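# Place the circled square dish on the mat like the other

## Task

The reference image (manual) marks a square dish with a ring; set that dish onto the mat so it matches the dish already lying there in which face points up and in its rotation, without disturbing the dish that was already there. When finished, the moved dish must sit entirely within the mat, every other object apart from these two dishes must be off the mat, and nothing may be tipped over.

## Robot and tools

Robot: two arms on a table. left_arm carries a left hand, right_arm a right hand (mirror images). Base poses in the scene frame: left_arm at (-0.006, +0.286, 0) m, quat_wxyz (+1.000, 0, 0, -0.013); right_arm at (+0.003, -0.356, 0) m, quat_wxyz (+1.000, 0, 0, 0). The scene frame has its origin at table-top height midway between the nominal bases, +z up, +x out over the table, left_arm on the +y side. A camera stand sits behind the arms. Loose objects may occasionally get a brief push from outside.

Frames: hand poses, velocities, targets and wrist-camera poses in results are in each arm's own base frame; fixed cameras and the table use the scene frame. Printed positions and orientations may be off by a few centimetres, more at long reach. At rest in free air a hand often sits 1 to 3 cm (sometimes 5 cm) off its command, usually low; that is not evidence of contact.

Hand point: a point fixed to the palm, 0.05 m in front of it and 0.15 m from the wrist face along the fingers. Its +z runs along straight fingers, +y out of the palm, +x across the palm away from the thumb on the right hand (toward the thumb on the left hand). Straight fingers extend 0.06 to 0.07 m past it along +z, their centre lines 0.06 m toward -y. A wrist bracket on the little-finger side reaches 0.10 m across the palm and can strike things.

The row: every pose-moving argument is a row of 28 numbers, each in [-1, 1], covering both arms even if one stays still. Order: left_arm dx, dy, dz, rx, ry, rz; left hand little, ring, middle, index, thumb_bend, thumb_turn, force_limit, speed; then the same 14 for right_arm. dx..rz are offsets, not poses: measured from that arm's Hand target at the start of the action or move, along that arm's base axes, rotating about the Hand target position. 1.0 equals 0.6 m or 180 degrees; rx, ry, rz form one rotation vector. Translations longer than 1.0 get shortened. Sending six zeros re-requests the current Hand target. Repeating a nonzero offset moves further.

Hand numbers are absolute targets: fingers and thumb_bend +1 open/straight, -1 curled; thumb_turn +1 beside the palm, -1 opposite the fingers. force_limit maps -1..+1 to roughly 0..10 N at the fingertip (15 N for the two thumb motors). speed rises linearly from near zero at -1 to full at +0.48 and stays full above. There is no 'unchanged' value: to keep a hand as is, resend the eight numbers last executed for it; if none yet this scene, send hand_measured plus hand_force_limit and hand_speed. With the thumb turned in, the hand can enclose objects about 0.035 to 0.065 m thick, or a handle down to about 0.025 m. For a soft grip close at speed -0.94 or lower. To grip harder, raise force_limit and send a target more closed than hand_measured; to loosen, send one more open.

execute_actions(actions, cameras): actions is a list of actions; each action is up to 15 rows, one per 1/30 s step, and a short action repeats its last row to fill 15 steps. Every row counts from the same start pose. Images return only if actions is empty or cameras lists them.

move(target, speed, blend, blocking, cameras): drives hand points in straight lines toward target, either one 28-number row or a list of up to 15 rows, all offsets counted from the Hand targets at the start, not from the previous row. speed is path top speed in m/s, 0.002 to 4.3, default 0.25 (turns up to twice that in rad/s), one value or one per target. blend (m) rounds corners between listed targets; 0 stops at each. Paths last at least 0.5 s and are cut at 10 s. Moves do not avoid obstacles or the other arm. blocking=false returns early while the move continues.

wait(seconds 0 to 10), stop() brakes a running move, zoom_image(camera, region [x0,y0,x1,y1] pixels, at most 504 by 504) on cam_high, cam_low, cam_left_wrist or cam_right_wrist, show_instructions() shows the reference images, finished_scene(scene) ends the scene irreversibly.

Results: end_effector_position (m) and end_effector_quat_wxyz per arm; Hand target (the clipped last command, base for the next offsets); joint positions, velocities (may be summarised as within noise), torques (include gravity, noisy, joints 3 and 4 wrap at ±28 N m); hand_measured, hand_stopped_by (moving, target, force, stalled, fault), hand_load_n (positive when pushed open; near 0 after a lost grip); motor temperatures; a move adds a move: line with the ending (done, off_target, moving, held, fault) and limits (paced = pose clipped, held = steps withheld). done means within 10 mm and 2 degrees of target; it does not tell you about contact.

Control quirks: orientation commands are clipped to 40 degrees from the current one per step; small moves may not start; tracking is loose. Paths passing near an arm's own base can flip its shoulder, so go around. Joint ranges (rad): waist -2.880 to 2.880, shoulder 0.000 to 3.142, elbow 0.000 to 3.019, wrist pitch -1.693 to 1.571, wrist yaw -1.571 to 1.571, wrist roll -2.094 to 2.094.

Avoid: anything leaving the table or being set down off it (fails), dropping or releasing moving items, fast impacts, hard presses, contact between the two arms or one hand gripping the other, overloading fingers. A blocked arm keeps pushing until commanded back past its hand point. Holding loads or stretching out heats motors; at 100 °C the arm goes limp for 30 to 60 s. Faster, smoother completion is better.

Each tool is called after "Emit:" by a JSON object that holds its "method" and its "body".

Reference images:

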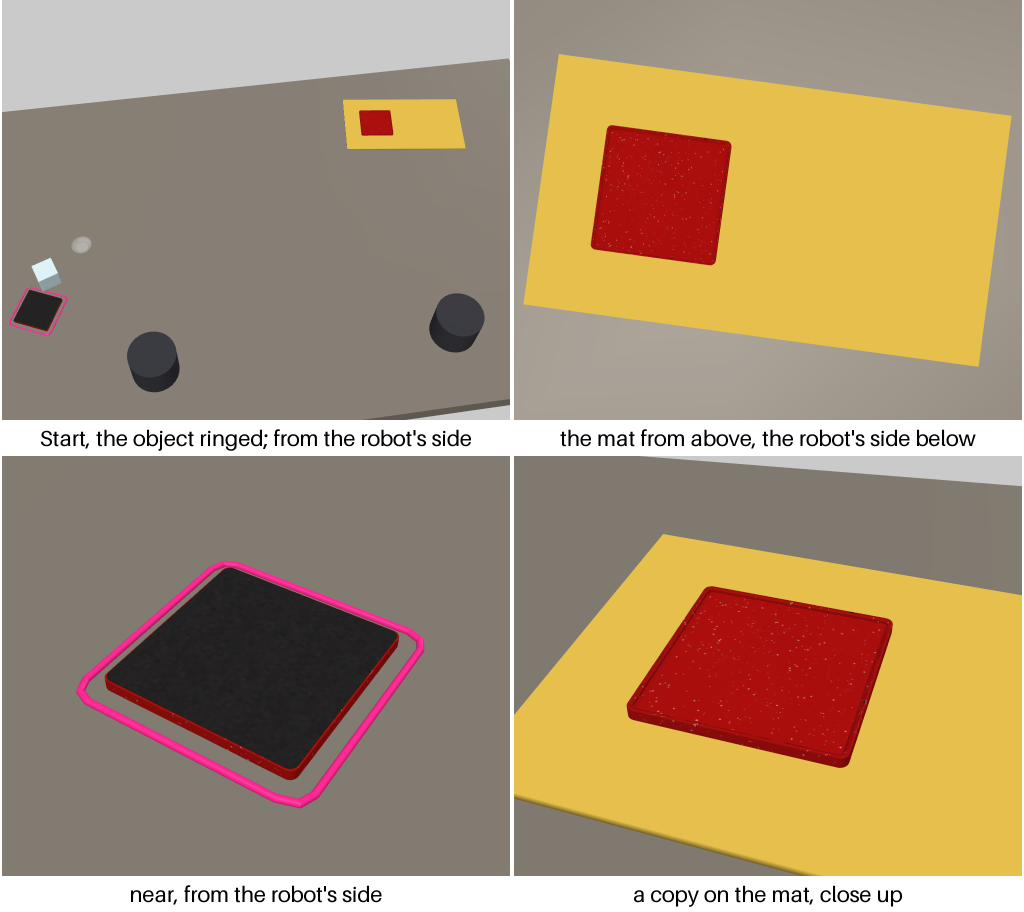

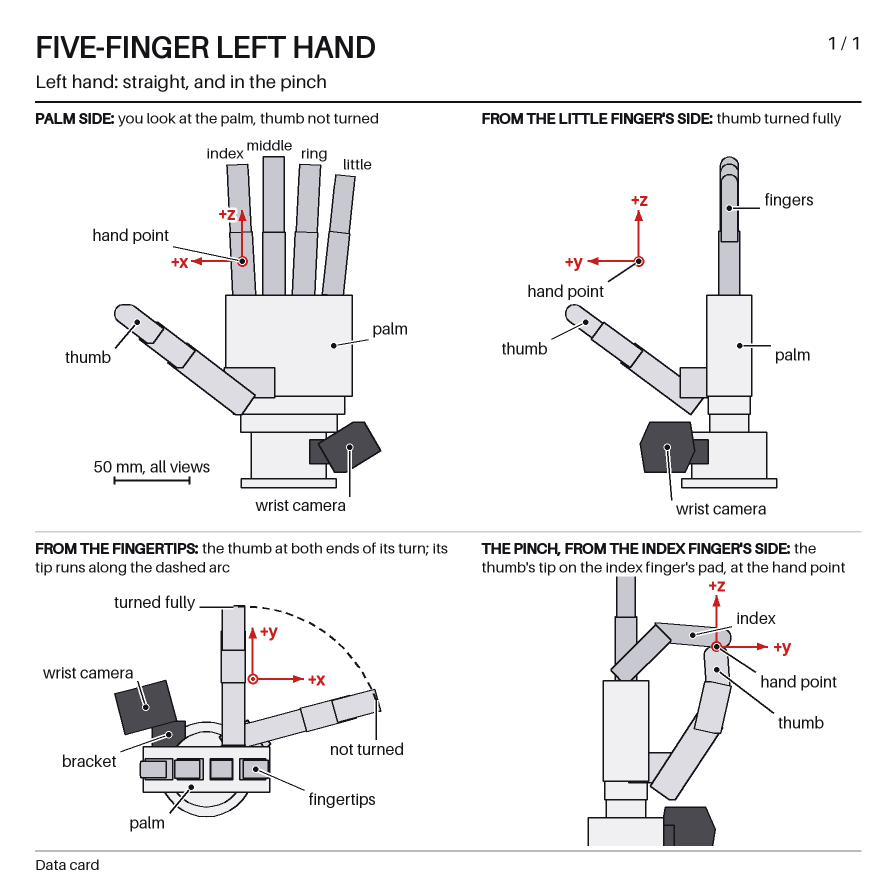

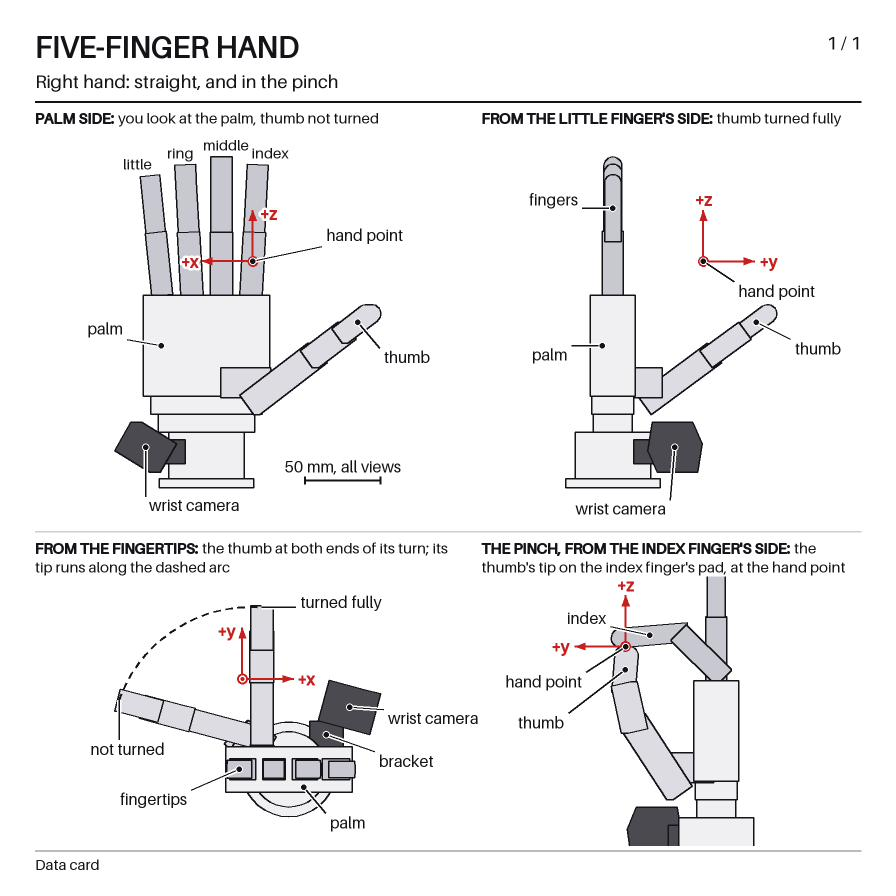

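## Session

Emit:
{"method": "execute_actions", "body": {"actions": []}}

Scene clock: 0.00 s.
left_arm: end_effector_position=(+0.3263, +0.0805, +0.1276) hand_measured=(+1.000, +1.000, +1.000, +1.000, +1.000, +1.000) hand_load_n=(+0.0, +0.0, +0.0, -0.5, +0.0, +0.0) hand_stopped_by=(target, target, target, target, target, target) hand_force_limit=0.00 hand_speed=-0.80 end_effector_quat_wxyz=(-0.080, -0.005, +0.951, -0.299) | right_arm: end_effector_position=(+0.3300, -0.1836, +0.3443) hand_measured=(+1.000, +1.000, +1.000, +1.000, +1.000, +1.000) hand_load_n=(+0.0, +0.0, +0.0, +0.0, +0.0, +0.0) hand_stopped_by=(target, target, target, target, target, target) hand_force_limit=0.00 hand_speed=-0.80 end_effector_quat_wxyz=(+0.259, +0.320, +0.806, -0.425)
Joint positions: left_arm=[0.347 1.551 1.209 -1.62 0.505 2.011] | right_arm=[-0.146 0.863 1.008 -1.229 0.964 1.924]
Joint velocities: within noise
Joint torques (N m): no reading
Motor temperatures (°C): left_arm=[26 28 27 23 24 25] | right_arm=[26 26 25 22 25 26]
Heat: left arm: hottest shoulder 28 °C; right arm: hottest waist 26 °C.
Hand target: left_arm +0.3344, +0.0822, +0.1385; -0.066, -0.003, +0.953, -0.296 | right_arm +0.3333, -0.1848, +0.3656; +0.279, +0.331, +0.796, -0.422

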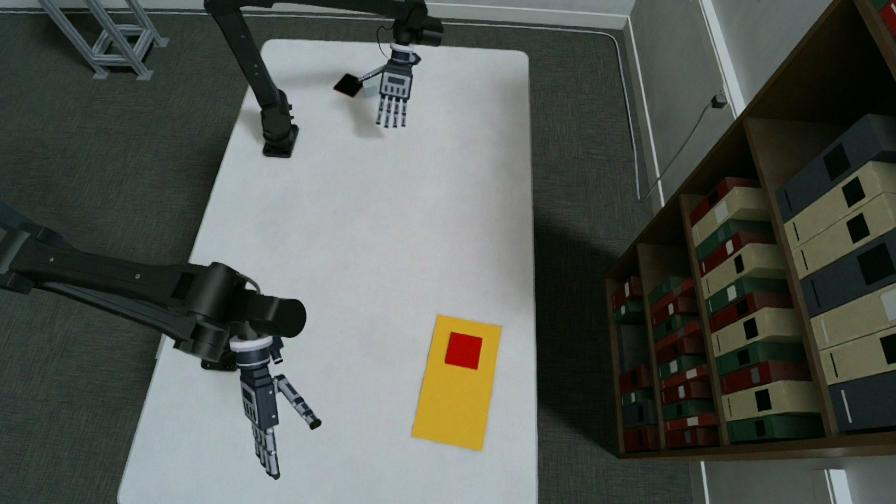

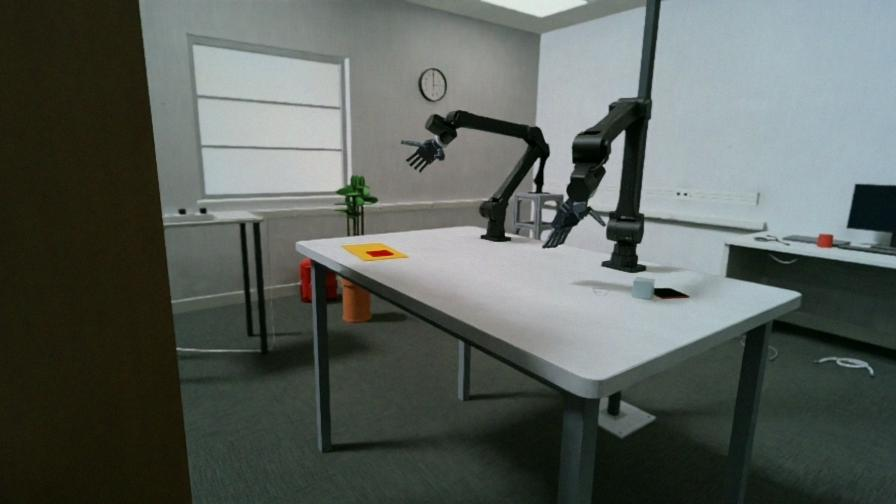

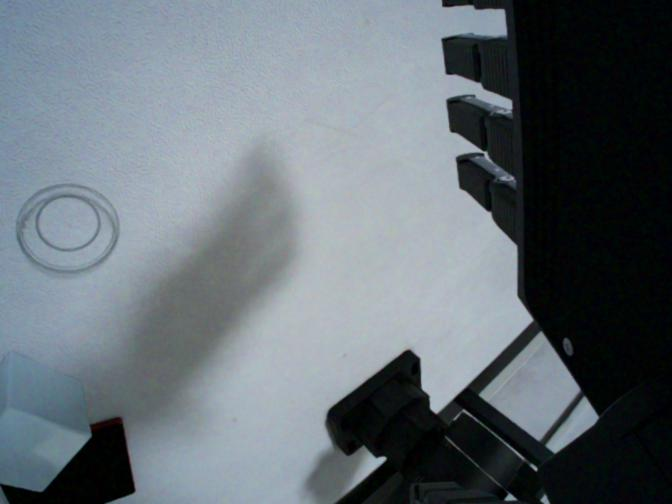

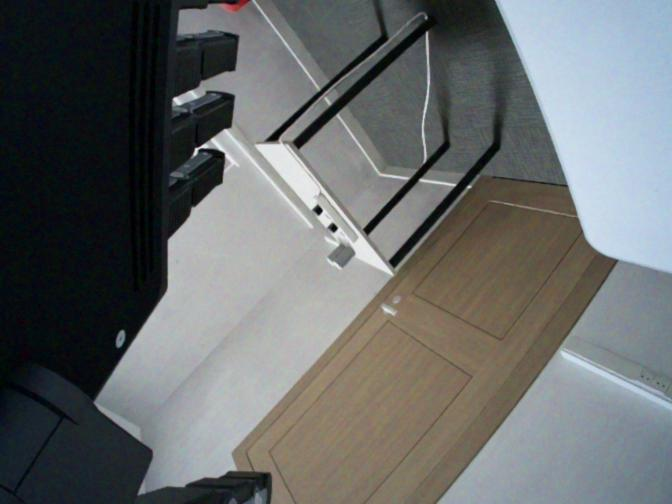

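Emit:
{"method": "zoom_image", "body": {"camera": "cam_high", "region": [240, 30, 440, 170]}}

Emit:
{"method": "zoom_image", "body": {"camera": "cam_high", "region": [380, 300, 540, 460]}}

Emit:
{"method": "zoom_image", "body": {"camera": "cam_low", "region": [540, 200, 800, 360]}}

Scaled by 2.520 from the camera's 896x504 image, which has a finer 1280x720 frame.

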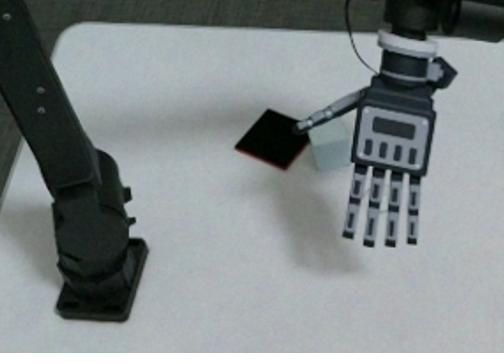

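Scaled by 3.150 from the camera's 896x504 image, which has a finer 1280x720 frame.

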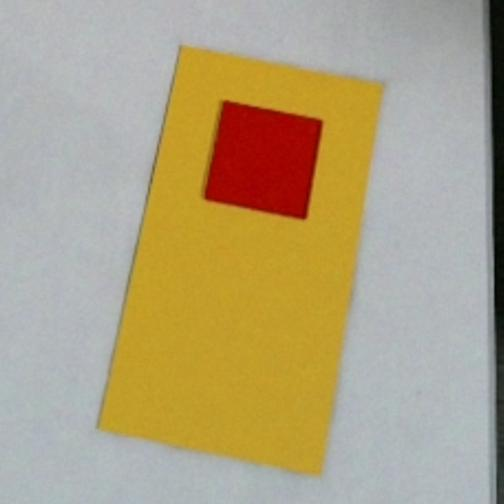

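Scaled by 1.938 from the camera's 896x504 image, which has a finer 1280x720 frame.

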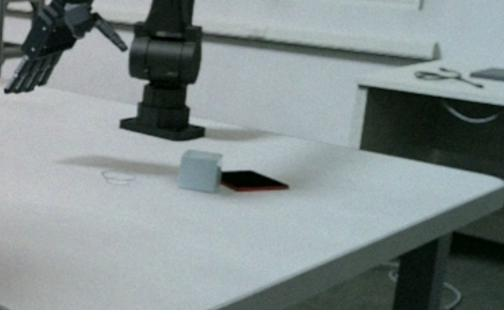

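Emit:
{"method": "move", "body": {"target": [[-0.124,0.130,0.236,0.049,0.0587,0.394,1,1,1,1,1,1,0,-0.8,0,0,0,0,0,0,1,1,1,1,1,1,0,-0.8],[-0.322,0.111,0.0525,0.0978,0.1174,0.787,1,1,1,1,1,1,0,-0.8,0,0,0,0,0,0,1,1,1,1,1,1,0,-0.8]], "speed": 0.4, "blend": [0.05, 0], "cameras": ["all"]}}

Scene clock: 685.37 s.
left_arm: end_effector_position=(+0.1376, +0.1424, +0.1649) hand_measured=(+1.000, +1.000, +1.000, +1.000, +1.000, +1.000) hand_load_n=(+0.0, +0.0, +0.0, +0.0, +0.0, +0.0) hand_stopped_by=(target, target, target, target, target, target) hand_force_limit=0.00 hand_speed=-0.80 end_effector_quat_wxyz=(-0.105, +0.939, -0.326, +0.035) | right_arm: end_effector_position=(+0.3300, -0.1836, +0.3443) hand_measured=(+1.000, +1.000, +1.000, +1.000, +1.000, +1.000) hand_load_n=(+0.0, +0.0, +0.0, +0.0, +0.0, -0.5) hand_stopped_by=(target, target, target, target, target, target) hand_force_limit=0.00 hand_speed=-0.80 end_effector_quat_wxyz=(+0.259, +0.320, +0.806, -0.425)
Joint positions: left_arm=[0.955 0.827 0.787 -1.309 0.009 0.052] | right_arm=[-0.146 0.863 1.008 -1.229 0.964 1.924]
Joint torques (N m): left_arm=[1.32 -3.08 7.99 1.2 -0.24 -0.19] | right_arm=[0.38 -4.48 11.88 1.24 0.54 0.13]
Motor temperatures (°C): left_arm=[25 30 32 22 24 25] | right_arm=[24 25 41 22 26 26]
Heat: left arm: hottest elbow 32 °C; right arm: hottest elbow 41 °C.
Hand target: left_arm +0.1412, +0.1488, +0.1700; -0.124, +0.940, -0.314, +0.041 | right_arm +0.3333, -0.1848, +0.3656; +0.279, +0.331, +0.796, -0.422
Off the commanded pose: left_arm 0.009 m, 3 deg | right_arm 0.022 m, 3 deg.
move: off_target (left_arm, right_arm)

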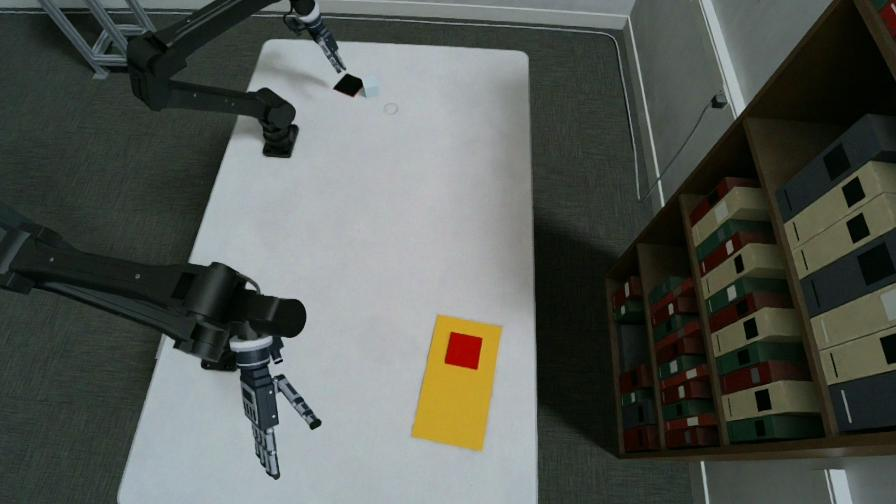

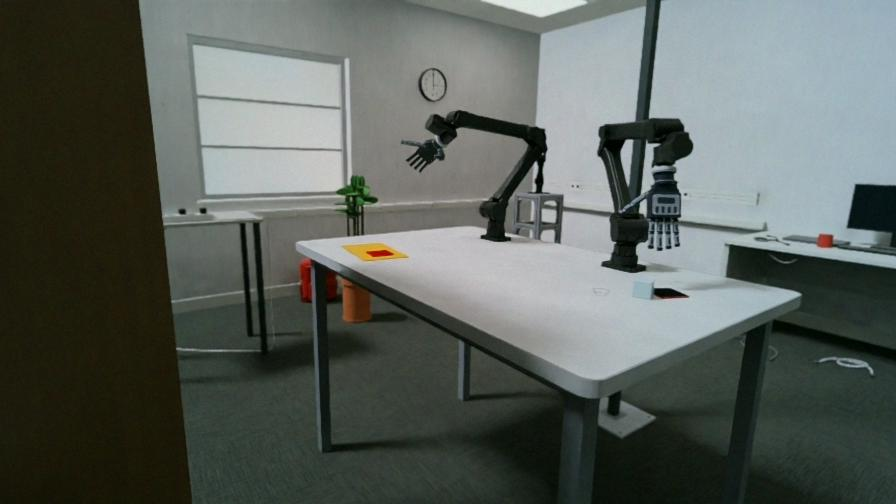

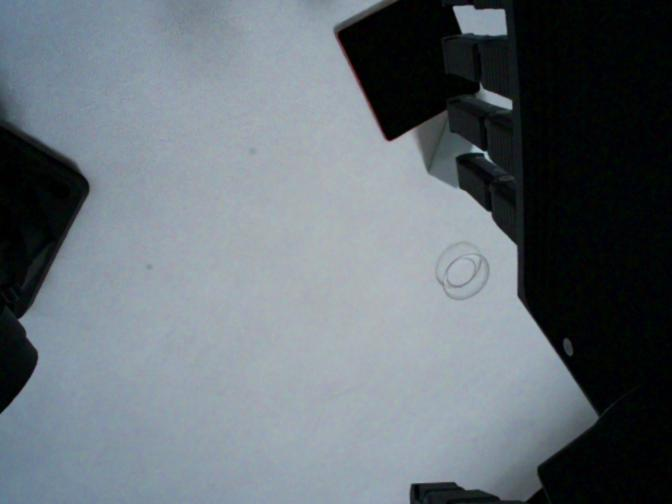

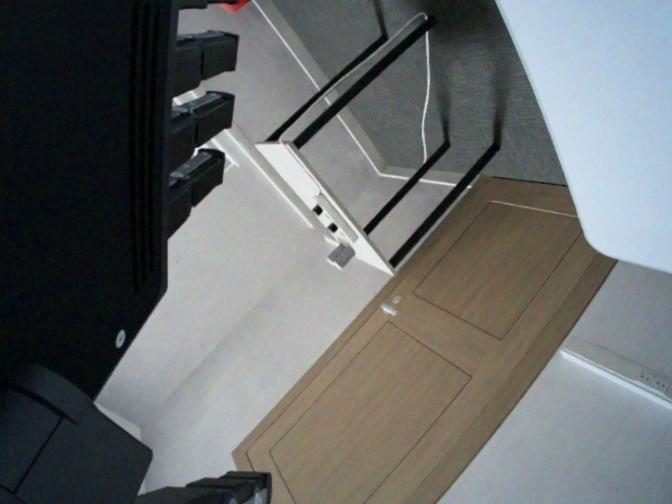

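Emit:
{"method": "zoom_image", "body": {"camera": "cam_high", "region": [300, 50, 420, 130]}}

Emit:
{"method": "zoom_image", "body": {"camera": "cam_low", "region": [580, 150, 740, 310]}}

Scaled by 4.200 from the camera's 896x504 image, which has a finer 1280x720 frame.

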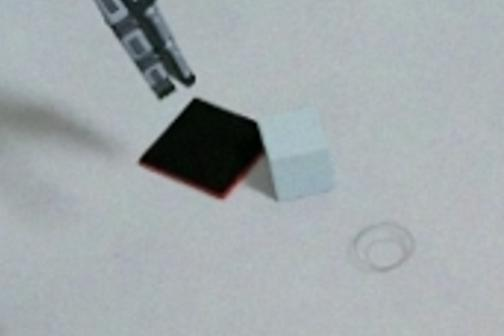

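Scaled by 3.150 from the camera's 896x504 image, which has a finer 1280x720 frame.

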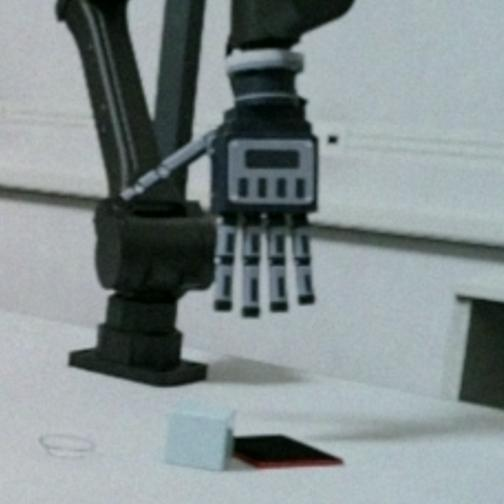

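Emit:
{"method": "move", "body": {"target": [0.005,0.008,-0.142,0,0,0,1,1,1,1,1,1,0,-0.8,0,0,0,0,0,0,1,1,1,1,1,1,0,-0.8], "speed": 0.2, "cameras": ["cam_high","cam_low","cam_left_wrist"]}}

Emit:
{"method": "zoom_image", "body": {"camera": "cam_high", "region": [300, 40, 420, 120]}}

Emit:
{"method": "zoom_image", "body": {"camera": "cam_low", "region": [620, 230, 720, 310]}}

Scene clock: 733.90 s.
left_arm: end_effector_position=(+0.1398, +0.1456, +0.0824) hand_measured=(+1.000, +1.000, +1.000, +1.000, +1.000, +1.000) hand_load_n=(+0.0, +0.0, +0.0, +0.0, +0.0, +0.0) hand_stopped_by=(target, target, target, target, target, target) hand_force_limit=0.00 hand_speed=-0.80 end_effector_quat_wxyz=(-0.112, +0.938, -0.326, +0.037) | right_arm: end_effector_position=(+0.3300, -0.1836, +0.3443) hand_measured=(+1.000, +1.000, +1.000, +1.000, +1.000, +1.000) hand_load_n=(+0.0, +0.0, +0.0, +0.0, +0.0, -0.5) hand_stopped_by=(target, target, target, target, target, target) hand_force_limit=0.00 hand_speed=-0.80 end_effector_quat_wxyz=(+0.259, +0.320, +0.806, -0.425)
Joint positions: left_arm=[0.955 0.873 0.589 -1.051 0.009 0.052] | right_arm=[-0.146 0.863 1.008 -1.229 0.964 1.924]
Joint torques (N m): left_arm=[1.44 -1.96 7.8 1.25 -0.23 -0.17] | right_arm=[0.44 -4.54 11.89 1.22 0.53 0.12]
Heat: left arm: hottest elbow 32 °C; right arm: hottest elbow 41 °C.
Hand target: left_arm +0.1442, +0.1536, +0.0848; -0.124, +0.940, -0.314, +0.041 | right_arm +0.3333, -0.1848, +0.3656; +0.279, +0.331, +0.796, -0.422
Off the commanded pose: left_arm 0.009 m, 2 deg | right_arm 0.022 m, 3 deg.
move: off_target (right_arm)
Images, in order (width x height): cam_high 896x504, cam_low 896x504, cam_left_wrist 672x504.

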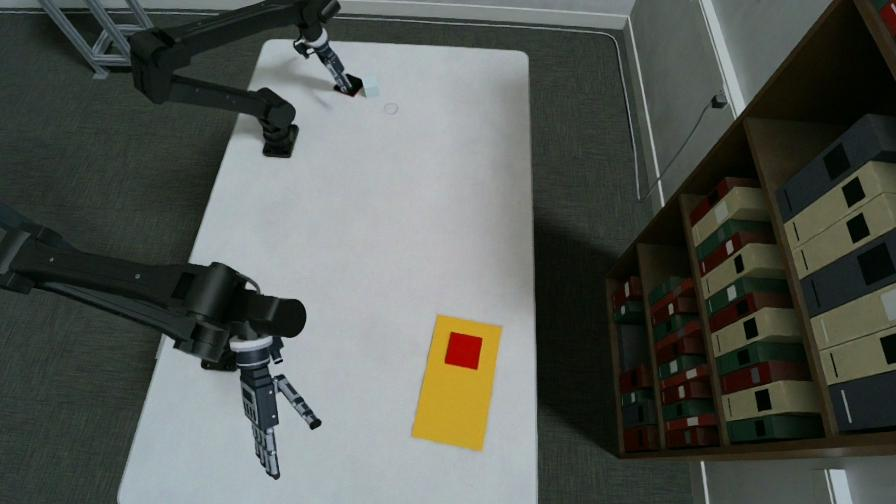

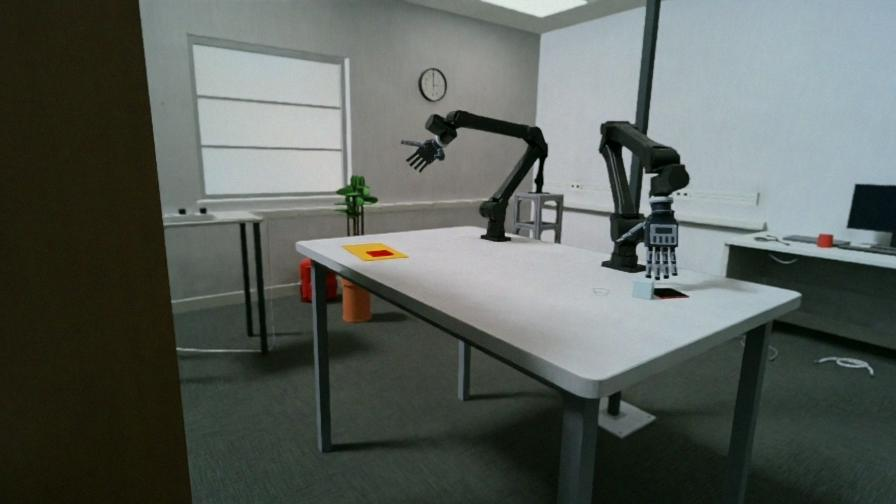

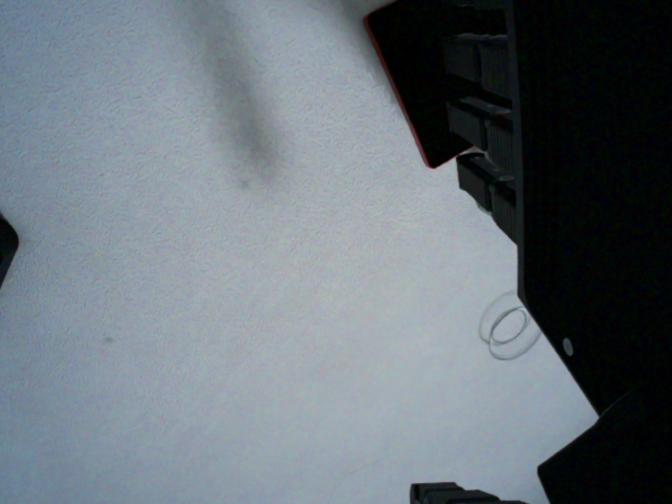

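Scaled by 4.200 from the camera's 896x504 image, which has a finer 1280x720 frame.

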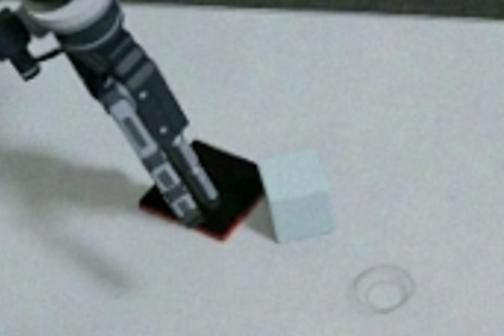

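Scaled by 5.040 from the camera's 896x504 image, which has a finer 1280x720 frame.

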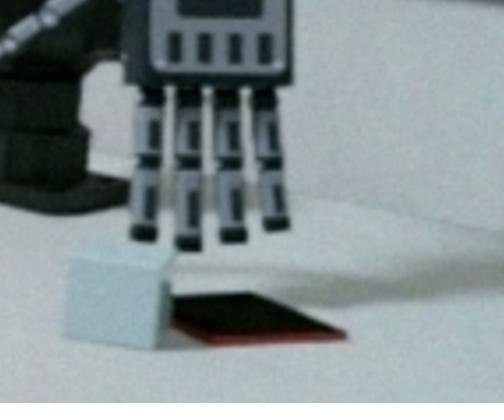

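Emit:
{"method": "move", "body": {"target": [-0.005,0.07,-0.01,0,0,0,1,1,1,1,1,1,0,-0.8,0,0,0,0,0,0,1,1,1,1,1,1,0,-0.8], "speed": 0.2, "cameras": ["cam_high","cam_low","cam_left_wrist"]}}

Emit:
{"method": "zoom_image", "body": {"camera": "cam_high", "region": [300, 40, 420, 120]}}

Emit:
{"method": "zoom_image", "body": {"camera": "cam_low", "region": [620, 230, 720, 310]}}

Scene clock: 763.93 s.
left_arm: end_effector_position=(+0.1303, +0.1701, +0.0612) hand_measured=(+1.000, +1.000, +1.000, +1.000, +1.000, +1.000) hand_load_n=(+0.0, +0.0, +0.0, +0.0, +0.0, +0.0) hand_stopped_by=(target, target, target, target, target, target) hand_force_limit=0.00 hand_speed=-0.80 end_effector_quat_wxyz=(-0.090, +0.944, -0.315, +0.033) | right_arm: end_effector_position=(+0.3300, -0.1836, +0.3443) hand_measured=(+1.000, +1.000, +1.000, +1.000, +1.000, +1.000) hand_load_n=(+0.0, +0.0, +0.0, +0.0, -0.5, -0.5) hand_stopped_by=(target, target, target, target, target, target) hand_force_limit=0.00 hand_speed=-0.80 end_effector_quat_wxyz=(+0.259, +0.320, +0.806, -0.425)
Joint positions: left_arm=[1.054 0.995 0.593 -0.979 0.029 0.124] | right_arm=[-0.146 0.863 1.008 -1.229 0.964 1.924]
Joint torques (N m): left_arm=[1.73 -3.14 11.18 1.13 -0.04 0.03] | right_arm=[0.44 -4.54 11.89 1.18 0.53 0.12]
Heat: left arm: hottest elbow 33 °C; right arm: hottest elbow 42 °C.
Hand target: left_arm +0.1412, +0.1956, +0.0788; -0.124, +0.940, -0.314, +0.041 | right_arm +0.3333, -0.1848, +0.3656; +0.279, +0.331, +0.796, -0.422
Off the commanded pose: left_arm 0.033 m, 4 deg | right_arm 0.022 m, 3 deg.
move: off_target (left_arm, right_arm)
Images, in order (width x height): cam_high 896x504, cam_low 896x504, cam_left_wrist 672x504.

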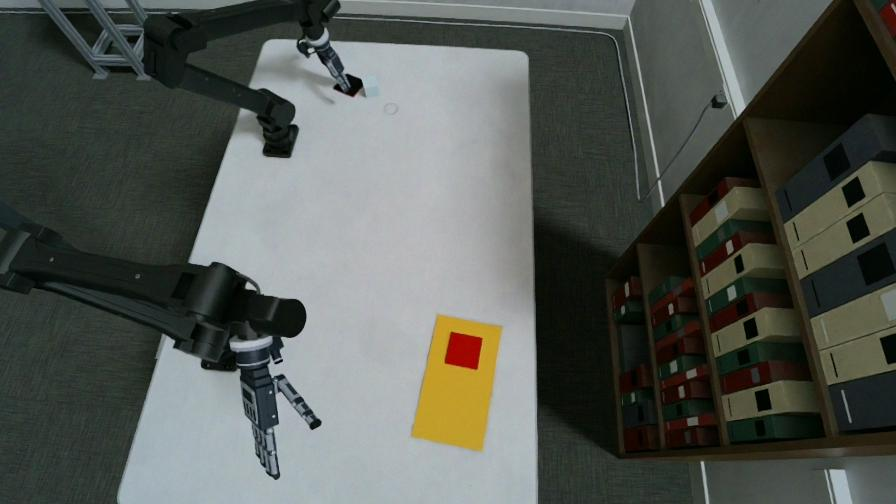

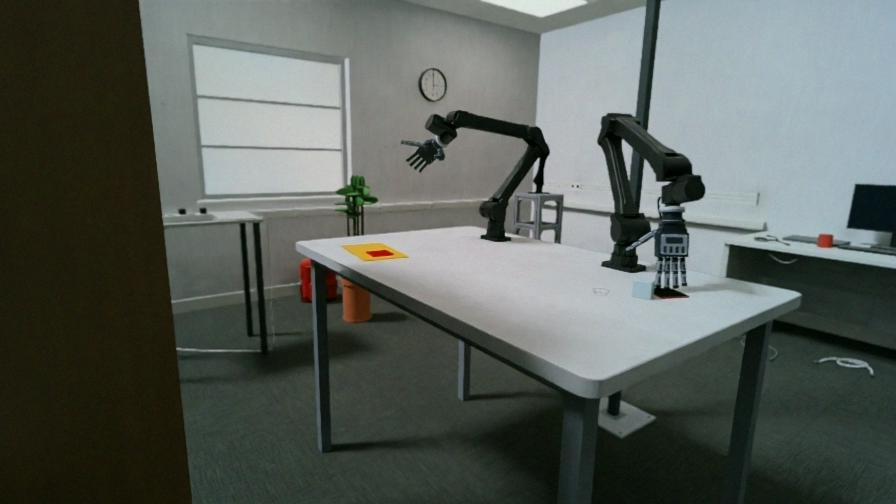

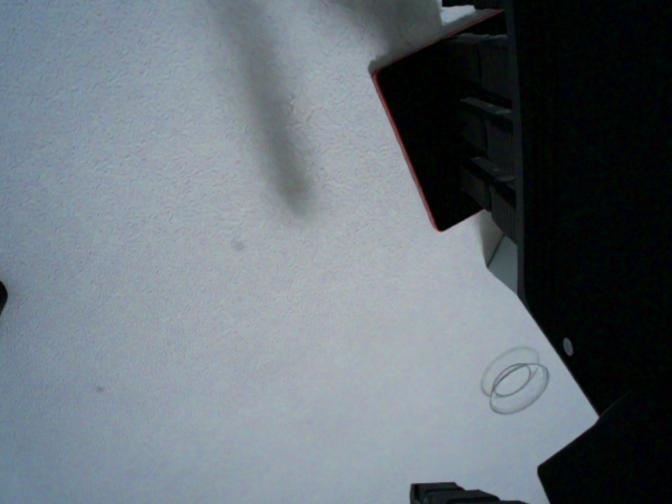

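Scaled by 4.200 from the camera's 896x504 image, which has a finer 1280x720 frame.

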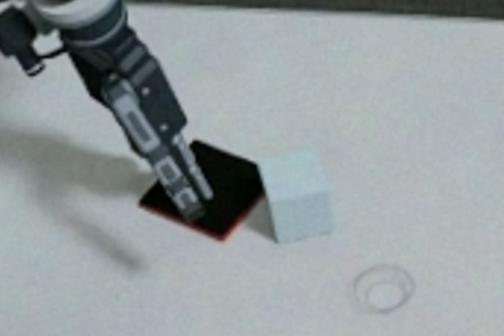

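Scaled by 5.040 from the camera's 896x504 image, which has a finer 1280x720 frame.

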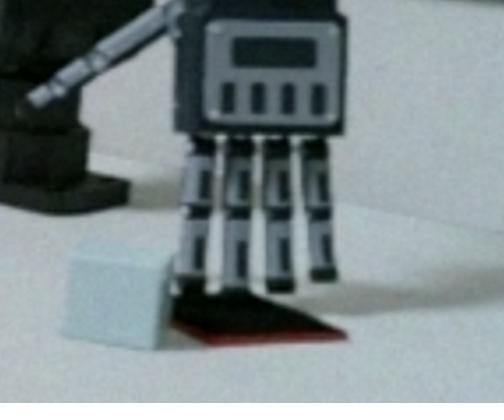

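Emit:
{"method": "move", "body": {"target": [0.008,0.025,0.01,0,0,0,1,1,1,1,1,1,0,-0.8,0,0,0,0,0,0,1,1,1,1,1,1,0,-0.8], "speed": 0.2, "cameras": ["cam_high","cam_low","cam_left_wrist"]}}

Emit:
{"method": "zoom_image", "body": {"camera": "cam_low", "region": [620, 230, 720, 310]}}

Emit:
{"method": "zoom_image", "body": {"camera": "cam_high", "region": [300, 40, 420, 120]}}

Scene clock: 780.37 s.
left_arm: end_effector_position=(+0.1351, +0.1844, +0.0667) hand_measured=(+1.000, +1.000, +1.000, +1.000, +1.000, +1.000) hand_load_n=(+0.0, +0.0, +0.0, +0.0, +0.0, +0.0) hand_stopped_by=(target, target, target, target, target, target) hand_force_limit=0.00 hand_speed=-0.80 end_effector_quat_wxyz=(-0.089, +0.945, -0.314, +0.033) | right_arm: end_effector_position=(+0.3300, -0.1836, +0.3443) hand_measured=(+1.000, +1.000, +1.000, +1.000, +1.000, +1.000) hand_load_n=(+0.0, +0.0, +0.0, +0.0, +0.0, -0.5) hand_stopped_by=(target, target, target, target, target, target) hand_force_limit=0.00 hand_speed=-0.80 end_effector_quat_wxyz=(+0.259, +0.320, +0.806, -0.425)
Joint positions: left_arm=[1.067 1.038 0.635 -0.979 0.032 0.134] | right_arm=[-0.146 0.863 1.008 -1.229 0.964 1.924]
Joint torques (N m): left_arm=[1.73 -3.72 11.23 1.11 -0.04 -0.01] | right_arm=[0.5 -4.37 11.9 1.21 0.53 0.13]
Heat: left arm: hottest elbow 35 °C; right arm: hottest elbow 42 °C.
Hand target: left_arm +0.1460, +0.2106, +0.0848; -0.124, +0.940, -0.314, +0.041 | right_arm +0.3333, -0.1848, +0.3656; +0.279, +0.331, +0.796, -0.422
Off the commanded pose: left_arm 0.034 m, 4 deg | right_arm 0.022 m, 3 deg.
move: off_target (left_arm, right_arm)
Images, in order (width x height): cam_high 896x504, cam_low 896x504, cam_left_wrist 672x504.

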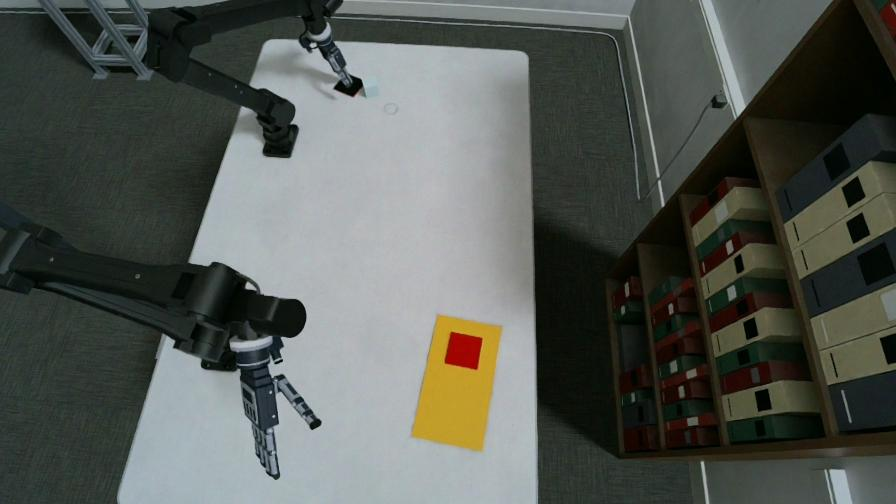

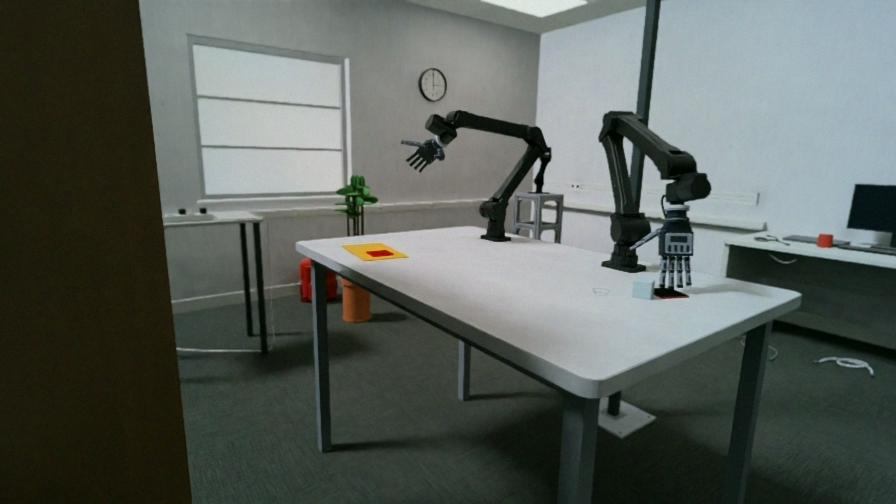

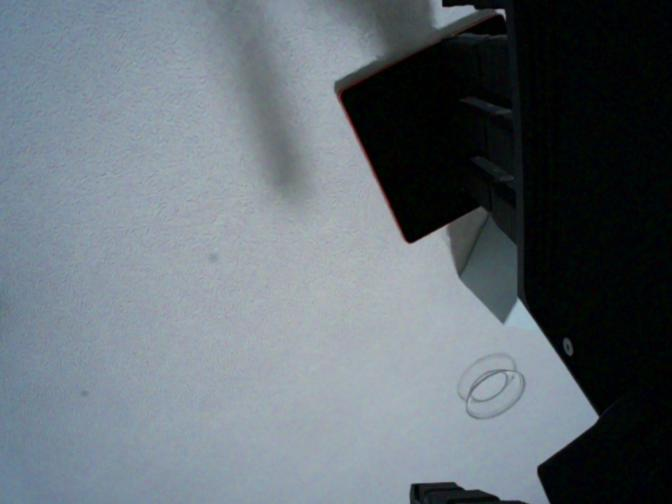

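Scaled by 5.040 from the camera's 896x504 image, which has a finer 1280x720 frame.

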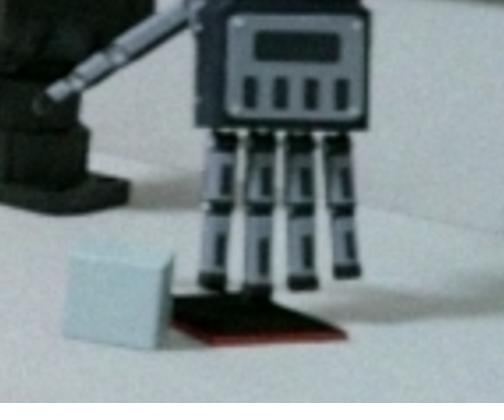

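Scaled by 4.200 from the camera's 896x504 image, which has a finer 1280x720 frame.

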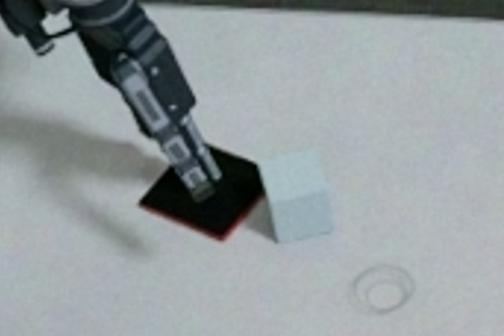

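Emit:
{"method": "move", "body": {"target": [0.006,0.0,-0.025,0,0,0,1,1,1,1,1,1,0,-0.8,0,0,0,0,0,0,1,1,1,1,1,1,0,-0.8], "speed": 0.1, "cameras": ["cam_low","cam_left_wrist"]}}

Emit:
{"method": "zoom_image", "body": {"camera": "cam_low", "region": [620, 230, 720, 310]}}

Scene clock: 799.43 s.
left_arm: end_effector_position=(+0.1412, +0.1953, +0.0604) hand_measured=(+1.000, +1.000, +1.000, +1.000, +1.000, +1.000) hand_load_n=(+0.0, +0.0, -0.5, +0.0, +0.0, +0.0) hand_stopped_by=(target, target, target, target, target, target) hand_force_limit=0.00 hand_speed=-0.80 end_effector_quat_wxyz=(-0.101, +0.943, -0.314, +0.035) | right_arm: end_effector_position=(+0.3300, -0.1836, +0.3443) hand_measured=(+1.000, +1.000, +1.000, +1.000, +1.000, +1.000) hand_load_n=(+0.0, +0.0, +0.0, +0.0, +0.0, -0.5) hand_stopped_by=(target, target, target, target, target, target) hand_force_limit=0.00 hand_speed=-0.80 end_effector_quat_wxyz=(+0.259, +0.320, +0.806, -0.425)
Joint positions: left_arm=[1.067 1.066 0.635 -0.927 0.032 0.134] | right_arm=[-0.146 0.863 1.008 -1.229 0.964 1.924]
Joint torques (N m): left_arm=[0.85 -4.01 9.1 1.2 -0.12 -0.09] | right_arm=[0.38 -4.48 11.92 1.21 0.53 0.12]
Heat: left arm: hottest elbow 35 °C; right arm: hottest elbow 42 °C.
Hand target: left_arm +0.1496, +0.2106, +0.0698; -0.124, +0.940, -0.314, +0.041 | right_arm +0.3333, -0.1848, +0.3656; +0.279, +0.331, +0.796, -0.422
Off the commanded pose: left_arm 0.020 m, 3 deg | right_arm 0.022 m, 3 deg.
move: off_target (left_arm, right_arm)
Images, in order (width x height): cam_low 896x504, cam_left_wrist 672x504.

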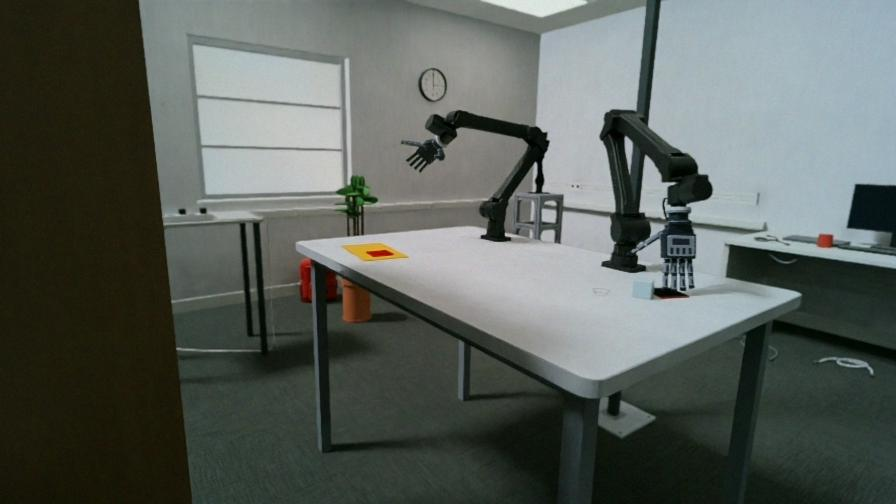

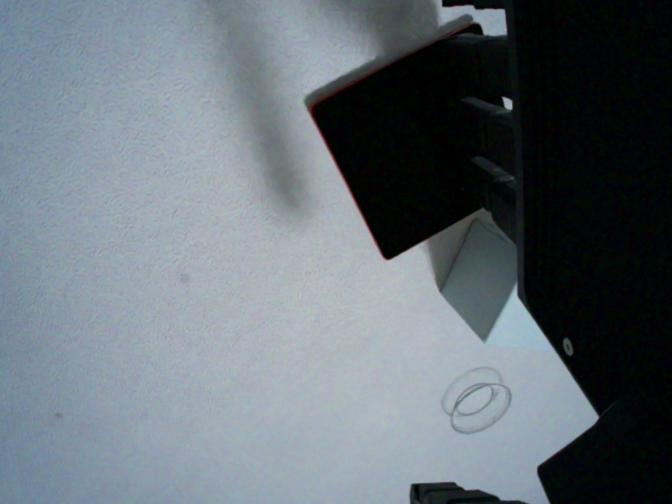

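Scaled by 5.040 from the camera's 896x504 image, which has a finer 1280x720 frame.

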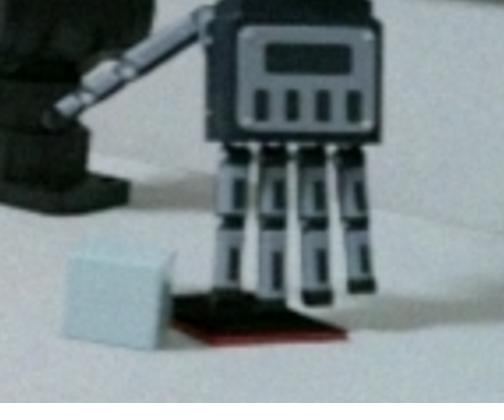

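Emit:
{"method": "move", "body": {"target": [[0.0,0.0,-0.035,0,0,0,1,1,1,1,1,1,0,-0.8,0,0,0,0,0,0,1,1,1,1,1,1,0,-0.8],[-0.02,-0.13,-0.045,0,0,0,1,1,1,1,1,1,0,-0.8,0,0,0,0,0,0,1,1,1,1,1,1,0,-0.8]], "speed": 0.12, "cameras": ["cam_high","cam_low","cam_left_wrist"]}}

Emit:
{"method": "zoom_image", "body": {"camera": "cam_high", "region": [300, 40, 420, 120]}}

Scene clock: 809.77 s.
left_arm: end_effector_position=(+0.1429, +0.1509, +0.0497) hand_measured=(+1.000, +1.000, +1.000, +1.000, +1.000, +1.000) hand_load_n=(+0.0, +0.0, +0.5, +0.0, +0.0, +0.0) hand_stopped_by=(target, target, target, target, target, target) hand_force_limit=0.00 hand_speed=-0.80 end_effector_quat_wxyz=(-0.151, +0.939, -0.305, +0.043) | right_arm: end_effector_position=(+0.3300, -0.1836, +0.3443) hand_measured=(+1.000, +1.000, +1.000, +1.000, +1.000, +1.000) hand_load_n=(+0.0, +0.0, +0.0, +0.0, +0.0, +0.0) hand_stopped_by=(target, target, target, target, target, target) hand_force_limit=0.00 hand_speed=-0.80 end_effector_quat_wxyz=(+0.259, +0.320, +0.806, -0.425)
Joint positions: left_arm=[0.953 0.851 0.486 -0.89 -0.007 0.012] | right_arm=[-0.146 0.863 1.008 -1.229 0.964 1.924]
Joint torques (N m): left_arm=[-0.09 -1.73 5.83 -0.76 0 -0.15] | right_arm=[0.38 -4.42 11.88 1.22 0.53 0.13]
Heat: left arm: hottest elbow 34 °C; right arm: hottest elbow 42 °C.
Hand target: left_arm +0.1376, +0.1326, +0.0428; -0.124, +0.940, -0.314, +0.041 | right_arm +0.3333, -0.1848, +0.3656; +0.279, +0.331, +0.796, -0.422
Off the commanded pose: left_arm 0.020 m, 3 deg | right_arm 0.022 m, 3 deg.
move: off_target (left_arm, right_arm)
Images, in order (width x height): cam_high 896x504, cam_low 896x504, cam_left_wrist 672x504.

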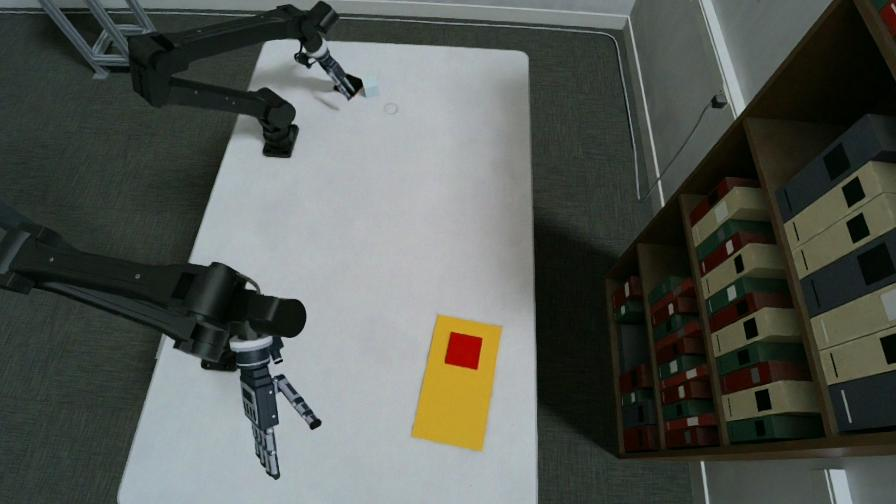

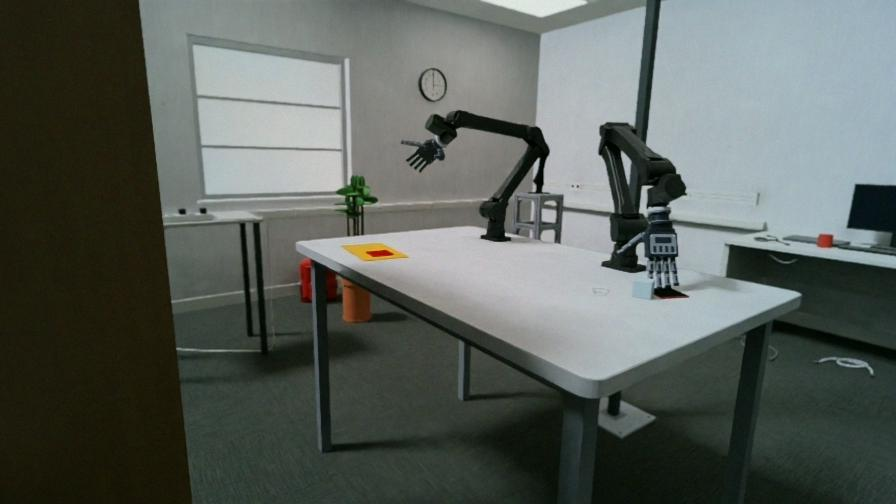

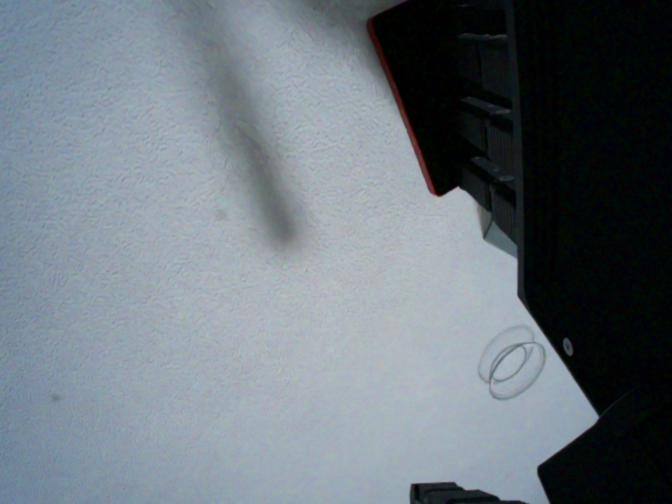

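Scaled by 4.200 from the camera's 896x504 image, which has a finer 1280x720 frame.

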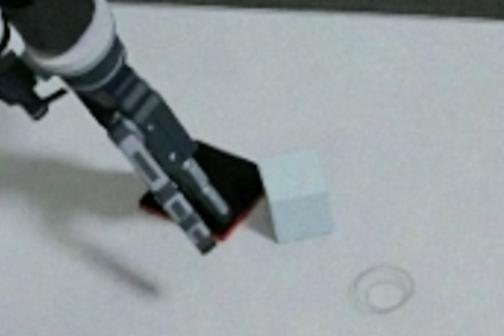

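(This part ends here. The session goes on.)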